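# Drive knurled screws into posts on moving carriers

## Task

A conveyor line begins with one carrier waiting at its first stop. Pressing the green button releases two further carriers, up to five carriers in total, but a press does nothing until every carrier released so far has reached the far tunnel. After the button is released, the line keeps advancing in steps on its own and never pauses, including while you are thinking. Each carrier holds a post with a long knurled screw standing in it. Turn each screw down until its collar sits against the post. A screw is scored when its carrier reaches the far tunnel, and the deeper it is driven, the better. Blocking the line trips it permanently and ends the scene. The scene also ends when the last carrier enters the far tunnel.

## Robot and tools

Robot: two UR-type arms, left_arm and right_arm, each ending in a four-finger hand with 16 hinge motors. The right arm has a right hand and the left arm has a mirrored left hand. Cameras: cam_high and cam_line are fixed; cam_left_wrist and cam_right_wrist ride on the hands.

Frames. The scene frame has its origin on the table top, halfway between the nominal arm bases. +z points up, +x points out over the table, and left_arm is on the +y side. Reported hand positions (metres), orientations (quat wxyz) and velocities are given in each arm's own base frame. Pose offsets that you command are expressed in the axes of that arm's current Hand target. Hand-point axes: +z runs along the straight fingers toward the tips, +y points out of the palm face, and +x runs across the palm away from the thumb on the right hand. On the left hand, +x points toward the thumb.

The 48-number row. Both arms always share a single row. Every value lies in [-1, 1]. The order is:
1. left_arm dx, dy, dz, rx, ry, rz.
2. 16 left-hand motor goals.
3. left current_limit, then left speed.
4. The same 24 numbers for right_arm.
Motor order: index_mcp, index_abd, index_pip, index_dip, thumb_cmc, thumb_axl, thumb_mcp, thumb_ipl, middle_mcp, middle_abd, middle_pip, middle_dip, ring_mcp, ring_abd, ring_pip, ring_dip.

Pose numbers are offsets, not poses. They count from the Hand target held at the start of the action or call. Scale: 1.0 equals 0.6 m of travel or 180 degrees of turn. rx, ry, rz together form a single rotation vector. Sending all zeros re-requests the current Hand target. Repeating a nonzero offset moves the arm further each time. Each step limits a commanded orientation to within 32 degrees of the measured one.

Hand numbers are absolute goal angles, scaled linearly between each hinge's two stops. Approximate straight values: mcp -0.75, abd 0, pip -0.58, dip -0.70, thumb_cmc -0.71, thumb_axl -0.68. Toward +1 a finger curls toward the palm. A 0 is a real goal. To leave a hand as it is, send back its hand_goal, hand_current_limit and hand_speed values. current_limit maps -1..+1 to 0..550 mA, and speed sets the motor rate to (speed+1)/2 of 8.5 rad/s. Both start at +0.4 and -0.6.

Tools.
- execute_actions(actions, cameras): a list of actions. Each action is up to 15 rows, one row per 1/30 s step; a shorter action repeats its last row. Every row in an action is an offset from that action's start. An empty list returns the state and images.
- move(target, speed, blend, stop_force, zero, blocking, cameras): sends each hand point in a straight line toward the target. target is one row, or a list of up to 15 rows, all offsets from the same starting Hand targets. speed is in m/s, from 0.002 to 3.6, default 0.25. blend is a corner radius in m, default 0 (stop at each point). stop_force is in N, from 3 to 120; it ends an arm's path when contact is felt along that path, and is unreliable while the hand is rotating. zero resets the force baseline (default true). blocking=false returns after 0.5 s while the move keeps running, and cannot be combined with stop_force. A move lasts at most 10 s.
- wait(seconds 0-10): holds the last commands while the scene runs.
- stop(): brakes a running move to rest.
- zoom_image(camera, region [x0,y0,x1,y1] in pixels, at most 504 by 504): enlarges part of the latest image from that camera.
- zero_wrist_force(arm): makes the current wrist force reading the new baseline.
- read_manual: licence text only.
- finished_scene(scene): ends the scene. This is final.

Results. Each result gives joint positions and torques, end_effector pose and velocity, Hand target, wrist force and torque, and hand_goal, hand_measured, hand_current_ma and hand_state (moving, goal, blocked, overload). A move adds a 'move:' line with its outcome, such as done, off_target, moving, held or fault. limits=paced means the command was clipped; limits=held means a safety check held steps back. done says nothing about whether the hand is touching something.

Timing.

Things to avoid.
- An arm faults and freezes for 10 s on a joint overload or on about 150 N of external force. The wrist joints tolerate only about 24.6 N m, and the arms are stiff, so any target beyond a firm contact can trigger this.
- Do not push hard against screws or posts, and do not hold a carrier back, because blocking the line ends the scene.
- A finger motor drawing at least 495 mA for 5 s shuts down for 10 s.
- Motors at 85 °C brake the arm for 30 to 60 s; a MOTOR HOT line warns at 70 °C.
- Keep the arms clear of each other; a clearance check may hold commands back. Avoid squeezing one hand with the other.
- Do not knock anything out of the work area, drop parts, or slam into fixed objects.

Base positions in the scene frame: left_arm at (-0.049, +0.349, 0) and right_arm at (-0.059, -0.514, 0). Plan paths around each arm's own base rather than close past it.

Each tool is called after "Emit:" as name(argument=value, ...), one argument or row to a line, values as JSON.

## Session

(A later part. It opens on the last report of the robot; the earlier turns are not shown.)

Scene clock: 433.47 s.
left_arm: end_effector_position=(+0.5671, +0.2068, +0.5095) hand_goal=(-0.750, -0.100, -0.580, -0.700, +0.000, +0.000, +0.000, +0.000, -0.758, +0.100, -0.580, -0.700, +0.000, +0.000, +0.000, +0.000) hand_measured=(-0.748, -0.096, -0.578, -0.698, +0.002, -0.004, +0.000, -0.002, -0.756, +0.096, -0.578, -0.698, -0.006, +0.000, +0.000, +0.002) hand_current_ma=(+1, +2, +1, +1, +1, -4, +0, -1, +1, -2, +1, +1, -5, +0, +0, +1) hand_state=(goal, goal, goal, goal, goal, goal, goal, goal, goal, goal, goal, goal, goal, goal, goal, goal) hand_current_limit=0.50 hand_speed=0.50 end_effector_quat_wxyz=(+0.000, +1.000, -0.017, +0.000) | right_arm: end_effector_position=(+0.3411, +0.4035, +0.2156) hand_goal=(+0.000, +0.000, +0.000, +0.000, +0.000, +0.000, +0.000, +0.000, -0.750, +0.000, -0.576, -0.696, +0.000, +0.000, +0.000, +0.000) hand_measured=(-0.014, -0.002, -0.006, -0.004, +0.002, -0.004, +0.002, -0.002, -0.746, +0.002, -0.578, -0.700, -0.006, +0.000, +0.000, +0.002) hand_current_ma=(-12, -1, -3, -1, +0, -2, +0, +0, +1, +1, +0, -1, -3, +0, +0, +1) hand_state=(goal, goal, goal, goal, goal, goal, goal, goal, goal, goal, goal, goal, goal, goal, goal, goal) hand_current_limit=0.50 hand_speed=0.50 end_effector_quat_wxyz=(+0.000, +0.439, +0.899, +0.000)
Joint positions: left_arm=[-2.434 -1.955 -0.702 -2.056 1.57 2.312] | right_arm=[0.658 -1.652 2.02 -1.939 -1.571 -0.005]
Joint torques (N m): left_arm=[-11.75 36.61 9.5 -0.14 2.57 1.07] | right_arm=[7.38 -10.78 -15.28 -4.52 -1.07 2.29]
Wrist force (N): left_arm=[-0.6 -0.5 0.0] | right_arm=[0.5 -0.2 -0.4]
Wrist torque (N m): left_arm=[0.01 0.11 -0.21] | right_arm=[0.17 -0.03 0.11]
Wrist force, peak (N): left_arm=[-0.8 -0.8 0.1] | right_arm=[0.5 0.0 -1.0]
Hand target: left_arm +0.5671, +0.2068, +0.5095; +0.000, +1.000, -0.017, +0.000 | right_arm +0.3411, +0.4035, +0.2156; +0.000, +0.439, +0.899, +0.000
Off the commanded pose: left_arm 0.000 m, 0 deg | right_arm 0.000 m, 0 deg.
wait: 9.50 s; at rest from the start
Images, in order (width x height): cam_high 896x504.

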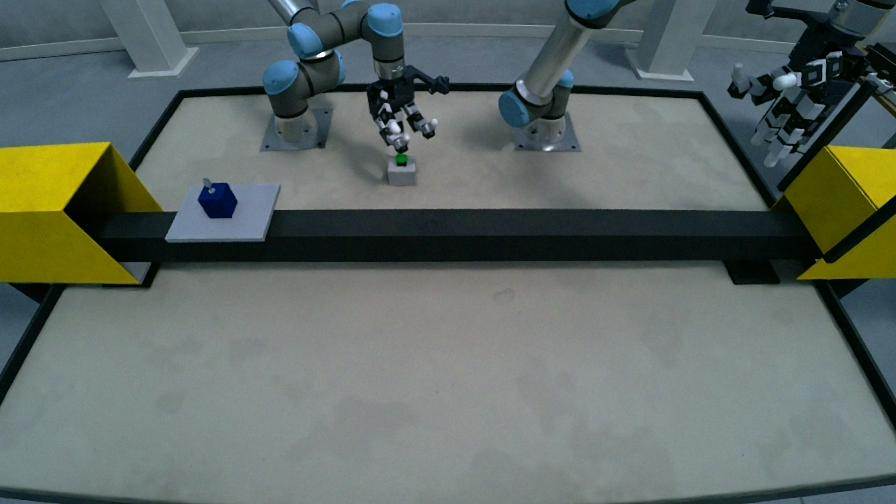

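Emit:
move(
  target=[0,0,0,0,0,0,-0.75,-0.1,-0.58,-0.7,0,0,0,0,-0.758,0.1,-0.58,-0.7,0,0,0,0,0.5,0.5,0,0,0.0205,0,0,0,0,0,0,0,0,0,0,0,-0.75,0,-0.576,-0.696,0,0,0,0,0.5,0.5],
  speed=0.03,
)

Emit:
wait(
  seconds=1.8,
  cameras=["cam_high"],
)

Scene clock: 434.67 s.
left_arm: end_effector_position=(+0.5671, +0.2068, +0.5095) hand_goal=(-0.750, -0.100, -0.580, -0.700, +0.000, +0.000, +0.000, +0.000, -0.758, +0.100, -0.580, -0.700, +0.000, +0.000, +0.000, +0.000) hand_measured=(-0.748, -0.096, -0.578, -0.698, +0.002, -0.004, +0.000, -0.002, -0.756, +0.096, -0.578, -0.698, -0.006, +0.000, +0.000, +0.002) hand_current_ma=(+1, +2, +1, +1, +1, -4, +0, -1, +1, -2, +1, +1, -5, +0, +0, +1) hand_state=(goal, goal, goal, goal, goal, goal, goal, goal, goal, goal, goal, goal, goal, goal, goal, goal) hand_current_limit=0.50 hand_speed=0.50 end_effector_quat_wxyz=(+0.000, +1.000, -0.017, +0.000) | right_arm: end_effector_position=(+0.3411, +0.4035, +0.2034) hand_goal=(+0.000, +0.000, +0.000, +0.000, +0.000, +0.000, +0.000, +0.000, -0.750, +0.000, -0.576, -0.696, +0.000, +0.000, +0.000, +0.000) hand_measured=(-0.014, -0.002, -0.006, -0.004, +0.002, -0.004, +0.002, -0.002, -0.746, +0.002, -0.578, -0.700, -0.006, +0.000, +0.000, +0.002) hand_current_ma=(-12, -1, -3, -1, +0, -2, +0, +0, +1, +1, +0, -1, -3, +0, +0, +1) hand_state=(goal, goal, goal, goal, goal, goal, goal, goal, goal, goal, goal, goal, goal, goal, goal, goal) hand_current_limit=0.50 hand_speed=0.50 end_effector_quat_wxyz=(+0.000, +0.439, +0.899, +0.000)
Joint positions: left_arm=[-2.434 -1.955 -0.702 -2.056 1.57 2.312] | right_arm=[0.658 -1.64 2.042 -1.974 -1.571 -0.005]
Joint torques (N m): left_arm=[-10.23 36.55 10.94 -0.14 2.39 0.89] | right_arm=[3.34 -10.52 -15.59 -4.37 -1.02 1.37]
Wrist force (N): left_arm=[-0.5 -0.7 0.2] | right_arm=[0.4 -0.1 -0.8]
Wrist torque (N m): left_arm=[-0.03 0.10 -0.19] | right_arm=[0.22 -0.02 0.11]
Wrist force, peak (N): left_arm=[-0.7 -0.7 0.0] | right_arm=[0.2 -0.2 -1.0]
Hand target: left_arm +0.5671, +0.2068, +0.5095; +0.000, +1.000, -0.017, +0.000 | right_arm +0.3411, +0.4035, +0.2033; +0.000, +0.439, +0.899, +0.000
Off the commanded pose: left_arm 0.000 m, 0 deg | right_arm 0.000 m, 0 deg.
move: done

Scene clock: 436.47 s.
left_arm: end_effector_position=(+0.5671, +0.2068, +0.5095) hand_goal=(-0.750, -0.100, -0.580, -0.700, +0.000, +0.000, +0.000, +0.000, -0.758, +0.100, -0.580, -0.700, +0.000, +0.000, +0.000, +0.000) hand_measured=(-0.748, -0.096, -0.578, -0.698, +0.002, -0.004, +0.000, -0.002, -0.756, +0.096, -0.578, -0.698, -0.006, +0.000, +0.000, +0.002) hand_current_ma=(+1, +2, +1, +1, +1, -4, +0, -1, +1, -2, +1, +1, -5, +0, +0, +1) hand_state=(goal, goal, goal, goal, goal, goal, goal, goal, goal, goal, goal, goal, goal, goal, goal, goal) hand_current_limit=0.50 hand_speed=0.50 end_effector_quat_wxyz=(+0.000, +1.000, -0.017, +0.000) | right_arm: end_effector_position=(+0.3411, +0.4035, +0.2033) hand_goal=(+0.000, +0.000, +0.000, +0.000, +0.000, +0.000, +0.000, +0.000, -0.750, +0.000, -0.576, -0.696, +0.000, +0.000, +0.000, +0.000) hand_measured=(-0.014, -0.002, -0.006, -0.004, +0.002, -0.004, +0.002, -0.002, -0.746, +0.002, -0.578, -0.700, -0.006, +0.000, +0.000, +0.002) hand_current_ma=(-12, -1, -3, -1, +0, -2, +0, +0, +1, +1, +0, -1, -3, +0, +0, +1) hand_state=(goal, goal, goal, goal, goal, goal, goal, goal, goal, goal, goal, goal, goal, goal, goal, goal) hand_current_limit=0.50 hand_speed=0.50 end_effector_quat_wxyz=(+0.000, +0.439, +0.899, +0.000)
Joint positions: left_arm=[-2.434 -1.955 -0.702 -2.056 1.57 2.312] | right_arm=[0.657 -1.64 2.042 -1.974 -1.571 -0.005]
Joint torques (N m): left_arm=[-10.73 36.42 9.69 0.02 2.49 1.15] | right_arm=[-0.52 -11.42 -14.99 -4.55 -1.13 -0.9]
Wrist force (N): left_arm=[-0.5 -0.7 0.1] | right_arm=[0.5 0.1 -0.7]
Wrist torque (N m): left_arm=[-0.02 0.10 -0.19] | right_arm=[0.24 -0.03 0.12]
Wrist force, peak (N): left_arm=[-0.7 -0.6 -0.1] | right_arm=[0.6 -0.1 -1.0]
Hand target: left_arm +0.5671, +0.2068, +0.5095; +0.000, +1.000, -0.017, +0.000 | right_arm +0.3411, +0.4035, +0.2033; +0.000, +0.439, +0.899, +0.000
Off the commanded pose: left_arm 0.000 m, 0 deg | right_arm 0.000 m, 0 deg.
wait: 1.80 s; at rest by 0.17 s
Images, in order (width x height): cam_high 896x504.

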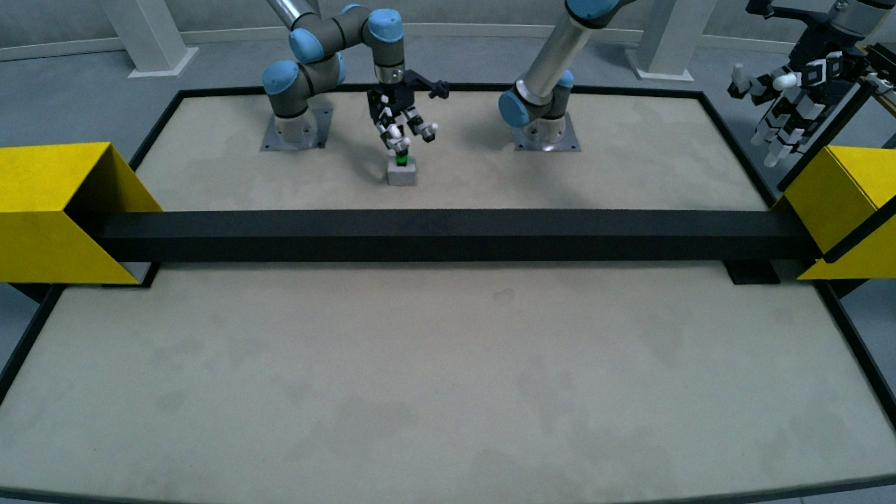

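Emit:
move(
  target=[0,0,0,0,0,0,-0.75,-0.1,-0.58,-0.7,0,0,0,0,-0.758,0.1,-0.58,-0.7,0,0,0,0,0.5,0.5,0,0,0.0135,0,0,0,0,0,0,0,0,0,0,0,-0.75,0,-0.576,-0.696,0,0,0,0,0.5,0.5],
  speed=0.02,
  stop_force=16,
)

Scene clock: 438.23 s.
left_arm: end_effector_position=(+0.5671, +0.2068, +0.5095) hand_goal=(-0.750, -0.100, -0.580, -0.700, +0.000, +0.000, +0.000, +0.000, -0.758, +0.100, -0.580, -0.700, +0.000, +0.000, +0.000, +0.000) hand_measured=(-0.748, -0.096, -0.578, -0.698, +0.002, -0.004, +0.000, -0.002, -0.756, +0.096, -0.578, -0.698, -0.006, +0.000, +0.000, +0.002) hand_current_ma=(+1, +2, +1, +1, +1, -4, +0, -1, +1, -2, +1, +1, -5, +0, +0, +1) hand_state=(goal, goal, goal, goal, goal, goal, goal, goal, goal, goal, goal, goal, goal, goal, goal, goal) hand_current_limit=0.50 hand_speed=0.50 end_effector_quat_wxyz=(+0.000, +1.000, -0.017, +0.000) | right_arm: end_effector_position=(+0.3411, +0.4035, +0.1962) hand_goal=(+0.000, +0.000, +0.000, +0.000, +0.000, +0.000, +0.000, +0.000, -0.750, +0.000, -0.576, -0.696, +0.000, +0.000, +0.000, +0.000) hand_measured=(-0.014, -0.002, -0.006, -0.004, +0.002, -0.004, +0.002, -0.002, -0.748, +0.002, -0.578, -0.698, -0.006, +0.000, +0.000, +0.002) hand_current_ma=(-12, -1, -3, -1, +0, -2, +0, +0, +1, +1, +0, -1, -3, +0, +0, +1) hand_state=(goal, goal, goal, goal, goal, goal, goal, goal, goal, goal, goal, goal, goal, goal, goal, goal) hand_current_limit=0.50 hand_speed=0.50 end_effector_quat_wxyz=(+0.000, +0.439, +0.899, +0.000)
Joint positions: left_arm=[-2.434 -1.955 -0.702 -2.056 1.57 2.312] | right_arm=[0.657 -1.632 2.055 -1.995 -1.571 -0.005]
Joint torques (N m): left_arm=[-11.31 37.02 9.79 -0.03 2.39 0.77] | right_arm=[-1.05 -22.96 -22.29 1.03 -0.99 -1.74]
Wrist force (N): left_arm=[-0.5 -0.5 0.2] | right_arm=[0.3 -0.2 -16.1]
Wrist torque (N m): left_arm=[-0.01 0.09 -0.19] | right_arm=[1.48 0.38 0.08]
Wrist force, peak (N): left_arm=[-0.8 -0.8 -0.3] | right_arm=[0.0 -0.5 -23.0]
Hand target: left_arm +0.5671, +0.2068, +0.5095; +0.000, +1.000, -0.017, +0.000 | right_arm +0.3411, +0.4035, +0.1962; +0.000, +0.439, +0.899, +0.000 (not the last commanded pose)
Off the commanded pose: left_arm 0.000 m, 0 deg | right_arm 0.001 m, 0 deg.
move: contact (right_arm)

Emit:
move(
  target=[
    [0,0,0,0,0,0,-0.75,-0.1,-0.58,-0.7,0,0,0,0,-0.758,0.1,-0.58,-0.7,0,0,0,0,0.5,0.5,0,0,-0.04,0,0,0,0,0,0,0,0,0,0,0,-0.75,0,-0.576,-0.696,0,0,0,0,0.5,0.5],
    [0,0,0,0,0,0,-0.75,-0.1,-0.58,-0.7,0,0,0,0,-0.758,0.1,-0.58,-0.7,0,0,0,0,0.5,0.5,0,0,-0.5127,0,0,0,0,0,0,0,0,0,0,0,-0.75,0,-0.576,-0.696,0,0,0,0,0.5,0.5],
    [0,0,0,0,0,0,-0.75,-0.1,-0.58,-0.7,0,0,0,0,-0.758,0.1,-0.58,-0.7,0,0,0,0,0.5,0.5,-0.7533,0.0473,-0.5127,0,0,0,0,0,0,0,0,0,0,0,-0.75,0,-0.576,-0.696,0,0,0,0,0.5,0.5],
  ],
  speed=[0.06,0.25,0.25],
  blend=[0.005,0.04,0],
  cameras=["cam_left_wrist","cam_high"],
)

Emit:
zoom_image(
  camera="cam_left_wrist",
  region=[290, 180, 370, 260],
)

Scene clock: 442.63 s.
left_arm: end_effector_position=(+0.5671, +0.2068, +0.5095) hand_goal=(-0.750, -0.100, -0.580, -0.700, +0.000, +0.000, +0.000, +0.000, -0.758, +0.100, -0.580, -0.700, +0.000, +0.000, +0.000, +0.000) hand_measured=(-0.748, -0.096, -0.578, -0.698, +0.002, -0.004, +0.000, -0.002, -0.756, +0.096, -0.578, -0.698, -0.006, +0.000, +0.000, +0.002) hand_current_ma=(+1, +2, +1, +1, +1, -4, +0, -1, +1, -2, +1, +1, -5, +0, +0, +1) hand_state=(goal, goal, goal, goal, goal, goal, goal, goal, goal, goal, goal, goal, goal, goal, goal, goal) hand_current_limit=0.50 hand_speed=0.50 end_effector_quat_wxyz=(+0.000, +1.000, -0.017, +0.000) | right_arm: end_effector_position=(+0.6412, +0.0647, +0.5041) hand_goal=(+0.000, +0.000, +0.000, +0.000, +0.000, +0.000, +0.000, +0.000, -0.750, +0.000, -0.576, -0.696, +0.000, +0.000, +0.000, +0.000) hand_measured=(-0.014, -0.002, -0.006, -0.004, +0.002, -0.004, +0.002, -0.002, -0.748, +0.002, -0.576, -0.698, -0.006, +0.000, +0.000, +0.002) hand_current_ma=(-12, -1, -3, -1, +0, -2, +0, +0, +1, +1, +0, +0, -3, +0, +0, +1) hand_state=(goal, goal, goal, goal, goal, goal, goal, goal, goal, goal, goal, goal, goal, goal, goal, goal) hand_current_limit=0.50 hand_speed=0.50 end_effector_quat_wxyz=(+0.000, +0.439, +0.899, +0.000)
Joint positions: left_arm=[-2.434 -1.955 -0.702 -2.056 1.57 2.312] | right_arm=[-0.186 -1.371 0.966 -1.167 -1.57 -0.849]
Joint torques (N m): left_arm=[-11.45 38.66 9.82 0.1 2.62 0.66] | right_arm=[-5.96 -22.68 -29.23 -0.5 -0.52 -2.72]
Wrist force (N): left_arm=[-0.6 -0.5 0.3] | right_arm=[0.4 0.0 -1.1]
Wrist torque (N m): left_arm=[-0.03 0.12 -0.21] | right_arm=[0.24 -0.01 0.19]
Wrist force, peak (N): left_arm=[-0.8 -0.8 -0.1] | right_arm=[0.1 -0.5 -18.0]
Hand target: left_arm +0.5671, +0.2068, +0.5095; +0.000, +1.000, -0.017, +0.000 | right_arm +0.6412, +0.0646, +0.5041; +0.000, +0.439, +0.899, +0.000
Off the commanded pose: left_arm 0.000 m, 0 deg | right_arm 0.000 m, 0 deg.
move: done
camera_calibration:
cam_left_wrist: T_world_to_cam=[[-0.732507, 0.680751, -0.00342124, 0.249667], [0.43343, 0.470246, 0.76877, -0.782335], [0.52495, 0.561646, -0.639517, 0.0379721], [0, 0, 0, 1]] pos_world=[0.502037, 0.176602, 0.626573]
Images, in order (width x height): cam_high 896x504, cam_left_wrist 616x616.

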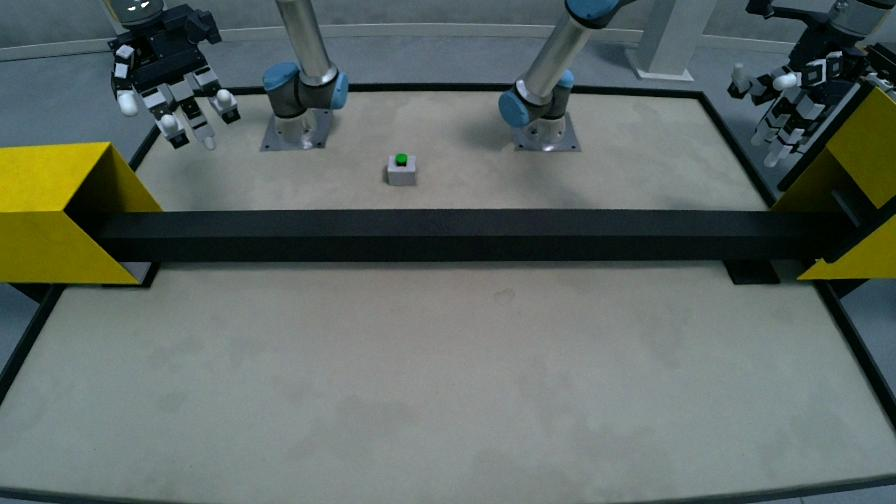

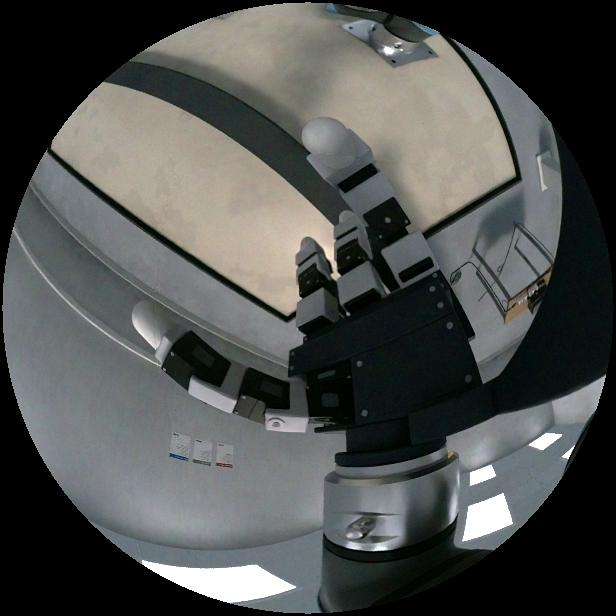

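Scaled by 6.300 from the camera's 616x616 image, which has a finer 880x880 frame.

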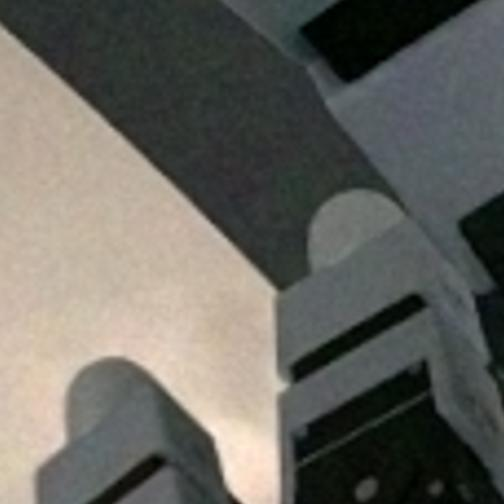

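Emit:
wait(
  seconds=2.6,
  cameras=["cam_left_wrist","cam_high"],
)

Emit:
zoom_image(
  camera="cam_left_wrist",
  region=[290, 180, 370, 260],
)

Scene clock: 445.40 s.
left_arm: end_effector_position=(+0.5671, +0.2068, +0.5095) hand_goal=(-0.750, -0.100, -0.580, -0.700, +0.000, +0.000, +0.000, +0.000, -0.758, +0.100, -0.580, -0.700, +0.000, +0.000, +0.000, +0.000) hand_measured=(-0.748, -0.096, -0.578, -0.698, +0.002, -0.004, +0.000, -0.002, -0.756, +0.096, -0.578, -0.698, -0.006, +0.000, +0.000, +0.002) hand_current_ma=(+1, +2, +1, +1, +1, -4, +0, -1, +1, -2, +1, +1, -5, +0, +0, +1) hand_state=(goal, goal, goal, goal, goal, goal, goal, goal, goal, goal, goal, goal, goal, goal, goal, goal) hand_current_limit=0.50 hand_speed=0.50 end_effector_quat_wxyz=(+0.000, +1.000, -0.017, +0.000) | right_arm: end_effector_position=(+0.6412, +0.0646, +0.5041) hand_goal=(+0.000, +0.000, +0.000, +0.000, +0.000, +0.000, +0.000, +0.000, -0.750, +0.000, -0.576, -0.696, +0.000, +0.000, +0.000, +0.000) hand_measured=(-0.014, -0.002, -0.006, -0.004, +0.002, -0.004, +0.002, -0.002, -0.748, +0.002, -0.576, -0.698, -0.006, +0.000, +0.000, +0.002) hand_current_ma=(-12, -1, -3, -1, +0, -2, +0, +0, +1, +1, +0, +0, -3, +0, +0, +1) hand_state=(goal, goal, goal, goal, goal, goal, goal, goal, goal, goal, goal, goal, goal, goal, goal, goal) hand_current_limit=0.50 hand_speed=0.50 end_effector_quat_wxyz=(+0.000, +0.439, +0.899, +0.000)
Joint positions: left_arm=[-2.434 -1.955 -0.702 -2.056 1.57 2.312] | right_arm=[-0.186 -1.37 0.966 -1.167 -1.571 -0.849]
Joint torques (N m): left_arm=[-11.15 38.37 10.12 -0.1 2.51 0.6] | right_arm=[-6.43 -23.38 -29.04 -0.36 -1 -2.8]
Wrist force (N): left_arm=[-0.6 -0.3 0.3] | right_arm=[0.3 0.2 -0.8]
Wrist torque (N m): left_arm=[0.02 0.11 -0.20] | right_arm=[0.25 0.01 0.19]
Wrist force, peak (N): left_arm=[-0.7 -0.9 0.1] | right_arm=[0.3 0.0 -1.3]
Hand target: left_arm +0.5671, +0.2068, +0.5095; +0.000, +1.000, -0.017, +0.000 | right_arm +0.6412, +0.0646, +0.5041; +0.000, +0.439, +0.899, +0.000
Off the commanded pose: left_arm 0.000 m, 0 deg | right_arm 0.000 m, 0 deg.
wait: 2.60 s; at rest from the start
camera_calibration:
cam_left_wrist: T_world_to_cam=[[-0.732507, 0.680751, -0.00342124, 0.249667], [0.43343, 0.470246, 0.76877, -0.782335], [0.52495, 0.561646, -0.639517, 0.0379721], [0, 0, 0, 1]] pos_world=[0.502037, 0.176602, 0.626573]
Images, in order (width x height): cam_high 896x504, cam_left_wrist 616x616.

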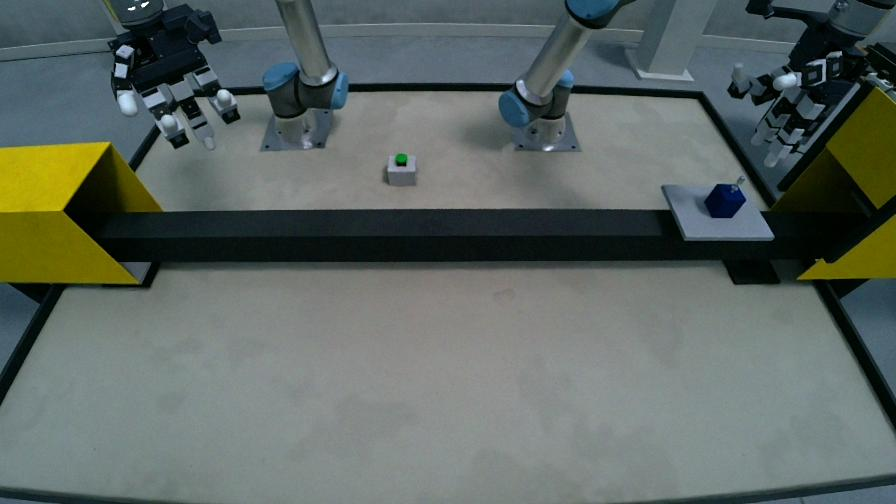

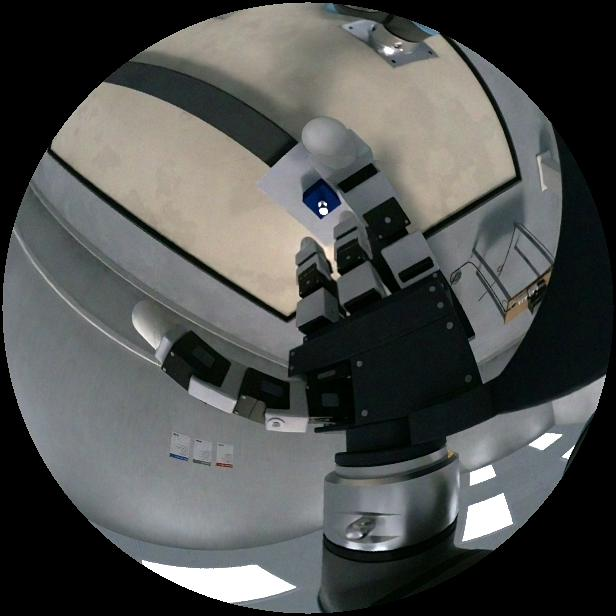

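Scaled by 6.300 from the camera's 616x616 image, which has a finer 880x880 frame.

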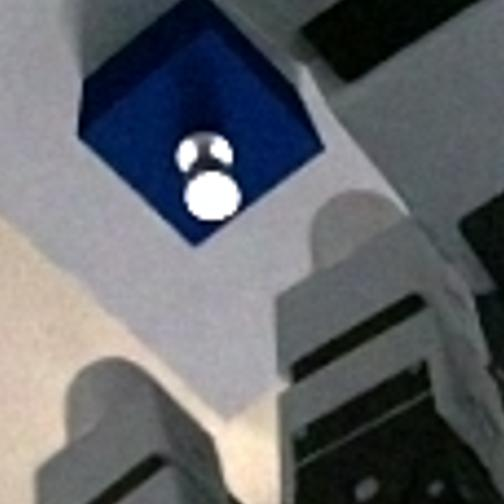

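Emit:
move(
  target=[0,0.0017,0.1325,0,0,0,-0.75,-0.1,-0.58,-0.7,0,0,0,0,-0.758,0.1,-0.58,-0.7,0,0,0,0,0.5,0.5,0,0,0,0,0,0,0,0,0,0,0,0,0,0,-0.75,0,-0.576,-0.696,0,0,0,0,0.5,0.5],
  speed=0.25,
)

Emit:
execute_actions(
  actions=[
    [[0,0,0,0,0,0,-0.75,0.23,-0.58,-0.7,0,0,0,0,-0.758,-0.23,-0.58,-0.7,0,0,0,0,0.5,0.5,0,0,0,0,0,0,0,0,0,0,0,0,0,0,0,0,0,0,0,0,0,0,0.5,0.5]],
    [[0,0,0,0,0,0,-0.67,0.23,-0.58,-0.7,0,0,0,0,-0.838,-0.23,-0.58,-0.7,0,0,0,0,0.5,0.5,0,0,0,0,0,0,0,0,0,0,0,0,0,0,0,0,0,0,0,0,0,0,0.5,0.5]],
    [[0,0,0,0,0,0,-0.67,0,-0.58,-0.7,0,0,0,0,-0.838,0,-0.58,-0.7,0,0,0,0,0.5,0.5,0,0,0,0,0,0,0,0,0,0,0,0,0,0,0,0,0,0,0,0,0,0,0.5,0.5],[0,0,0.0009,0,0,0,-0.75,0,-0.58,-0.7,0,0,0,0,-0.758,0,-0.58,-0.7,0,0,0,0,0.5,0.5,0,0,0,0,0,0,0,0,0,0,0,0,0,0,0,0,0,0,0,0,0,0,0.5,0.5]],
  ],
  cameras=["cam_left_wrist"],
)

Emit:
zoom_image(
  camera="cam_left_wrist",
  region=[290, 190, 370, 270],
)

Scene clock: 447.07 s.
left_arm: end_effector_position=(+0.5670, +0.2057, +0.4301) hand_goal=(-0.750, -0.100, -0.580, -0.700, +0.000, +0.000, +0.000, +0.000, -0.758, +0.100, -0.580, -0.700, +0.000, +0.000, +0.000, +0.000) hand_measured=(-0.748, -0.096, -0.578, -0.698, +0.002, -0.004, +0.000, -0.002, -0.756, +0.096, -0.578, -0.698, -0.006, +0.000, +0.000, +0.002) hand_current_ma=(+1, +2, +1, +1, +1, -4, +0, -1, +1, -2, +1, +1, -5, +0, +0, +1) hand_state=(goal, goal, goal, goal, goal, goal, goal, goal, goal, goal, goal, goal, goal, goal, goal, goal) hand_current_limit=0.50 hand_speed=0.50 end_effector_quat_wxyz=(+0.000, +1.000, -0.017, +0.000) | right_arm: end_effector_position=(+0.6412, +0.0646, +0.5041) hand_goal=(+0.000, +0.000, +0.000, +0.000, +0.000, +0.000, +0.000, +0.000, -0.750, +0.000, -0.576, -0.696, +0.000, +0.000, +0.000, +0.000) hand_measured=(-0.014, -0.002, -0.006, -0.004, +0.002, -0.004, +0.002, -0.002, -0.748, +0.002, -0.576, -0.698, -0.006, +0.000, +0.000, +0.002) hand_current_ma=(-12, -1, -3, -1, +0, -2, +0, +0, +1, +1, +0, +0, -3, +0, +0, +1) hand_state=(goal, goal, goal, goal, goal, goal, goal, goal, goal, goal, goal, goal, goal, goal, goal, goal) hand_current_limit=0.50 hand_speed=0.50 end_effector_quat_wxyz=(+0.000, +0.439, +0.899, +0.000)
Joint positions: left_arm=[-2.435 -1.868 -1.04 -1.805 1.57 2.311] | right_arm=[-0.186 -1.37 0.966 -1.167 -1.571 -0.849]
Joint torques (N m): left_arm=[10.23 42.89 9.44 4.25 -2.7 -2.07] | right_arm=[-5.54 -23.58 -29.34 -0.33 -0.92 -2.74]
Wrist force (N): left_arm=[-0.5 -0.4 0.1] | right_arm=[0.3 0.0 -0.7]
Wrist torque (N m): left_arm=[0.01 0.10 -0.04] | right_arm=[0.22 0.00 0.18]
Wrist force, peak (N): left_arm=[-0.7 -0.6 1.2] | right_arm=[0.4 -0.2 -1.1]
Hand target: left_arm +0.5670, +0.2057, +0.4300; +0.000, +1.000, -0.017, +0.000 | right_arm +0.6412, +0.0646, +0.5041; +0.000, +0.439, +0.899, +0.000
Off the commanded pose: left_arm 0.000 m, 0 deg | right_arm 0.000 m, 0 deg.
move: done

Scene clock: 448.77 s.
left_arm: end_effector_position=(+0.5670, +0.2057, +0.4295) hand_goal=(-0.750, +0.000, -0.580, -0.700, +0.000, +0.000, +0.000, +0.000, -0.758, +0.000, -0.580, -0.700, +0.000, +0.000, +0.000, +0.000) hand_measured=(-0.746, -0.002, -0.582, -0.700, +0.002, -0.004, +0.000, -0.002, -0.758, +0.002, -0.578, -0.700, -0.006, +0.000, +0.000, +0.002) hand_current_ma=(+2, -1, -1, +0, +1, -4, +0, -1, +0, +1, +1, +0, -5, +0, +0, +1) hand_state=(goal, goal, goal, goal, goal, goal, goal, goal, goal, goal, goal, goal, goal, goal, goal, goal) hand_current_limit=0.50 hand_speed=0.50 end_effector_quat_wxyz=(+0.000, +1.000, -0.017, +0.000) | right_arm: end_effector_position=(+0.6413, +0.0646, +0.5041) hand_goal=(+0.000, +0.000, +0.000, +0.000, +0.000, +0.000, +0.000, +0.000, +0.000, +0.000, +0.000, +0.000, +0.000, +0.000, +0.000, +0.000) hand_measured=(-0.014, -0.002, -0.006, -0.004, +0.002, -0.004, +0.002, -0.002, -0.014, +0.002, -0.006, -0.004, -0.006, +0.000, +0.000, +0.002) hand_current_ma=(-12, -1, -3, -1, +0, -2, +0, +0, -12, +1, -2, -1, -3, +0, +0, +1) hand_state=(goal, goal, goal, goal, goal, goal, goal, goal, goal, goal, goal, goal, goal, goal, goal, goal) hand_current_limit=0.50 hand_speed=0.50 end_effector_quat_wxyz=(+0.000, +0.439, +0.899, +0.000)
Joint positions: left_arm=[-2.435 -1.867 -1.042 -1.804 1.57 2.311] | right_arm=[-0.186 -1.37 0.966 -1.167 -1.571 -0.849]
Joint torques (N m): left_arm=[10.17 43.07 9.79 4.37 -2.39 -2.11] | right_arm=[-3.81 -25.37 -26.03 -3.54 -0.85 -2.74]
Wrist force (N): left_arm=[-0.5 -0.4 0.0] | right_arm=[0.1 0.2 -0.8]
Wrist torque (N m): left_arm=[0.01 0.11 -0.03] | right_arm=[0.29 0.02 0.18]
Wrist force, peak (N): left_arm=[-0.6 -0.6 3.1] | right_arm=[0.4 -0.9 -1.0]
Hand target: left_arm +0.5670, +0.2057, +0.4295; +0.000, +1.000, -0.017, +0.000 | right_arm +0.6412, +0.0646, +0.5041; +0.000, +0.439, +0.899, +0.000
Off the commanded pose: left_arm 0.000 m, 0 deg | right_arm 0.000 m, 0 deg.
camera_calibration:
cam_left_wrist: T_world_to_cam=[[-0.732507, 0.680751, -0.00342124, 0.250142], [0.43343, 0.470246, 0.76877, -0.720239], [0.52495, 0.561646, -0.639517, -0.0126354], [0, 0, 0, 1]] pos_world=[0.502037, 0.175502, 0.546473]
Images, in order (width x height): cam_left_wrist 616x616.

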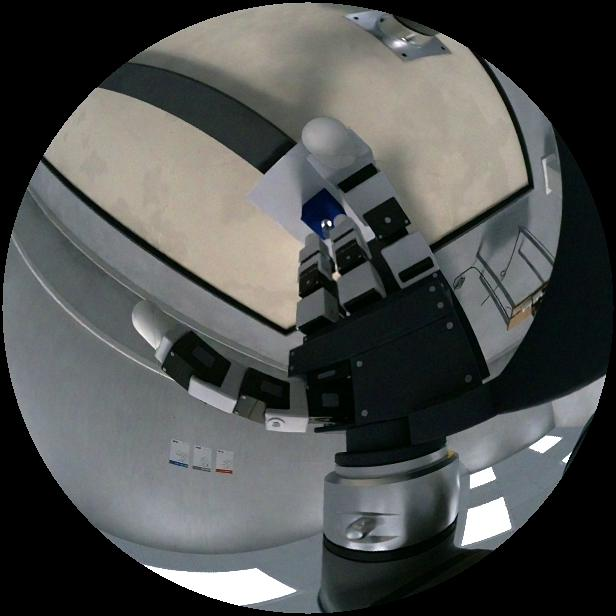

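Scaled by 6.300 from the camera's 616x616 image, which has a finer 880x880 frame.

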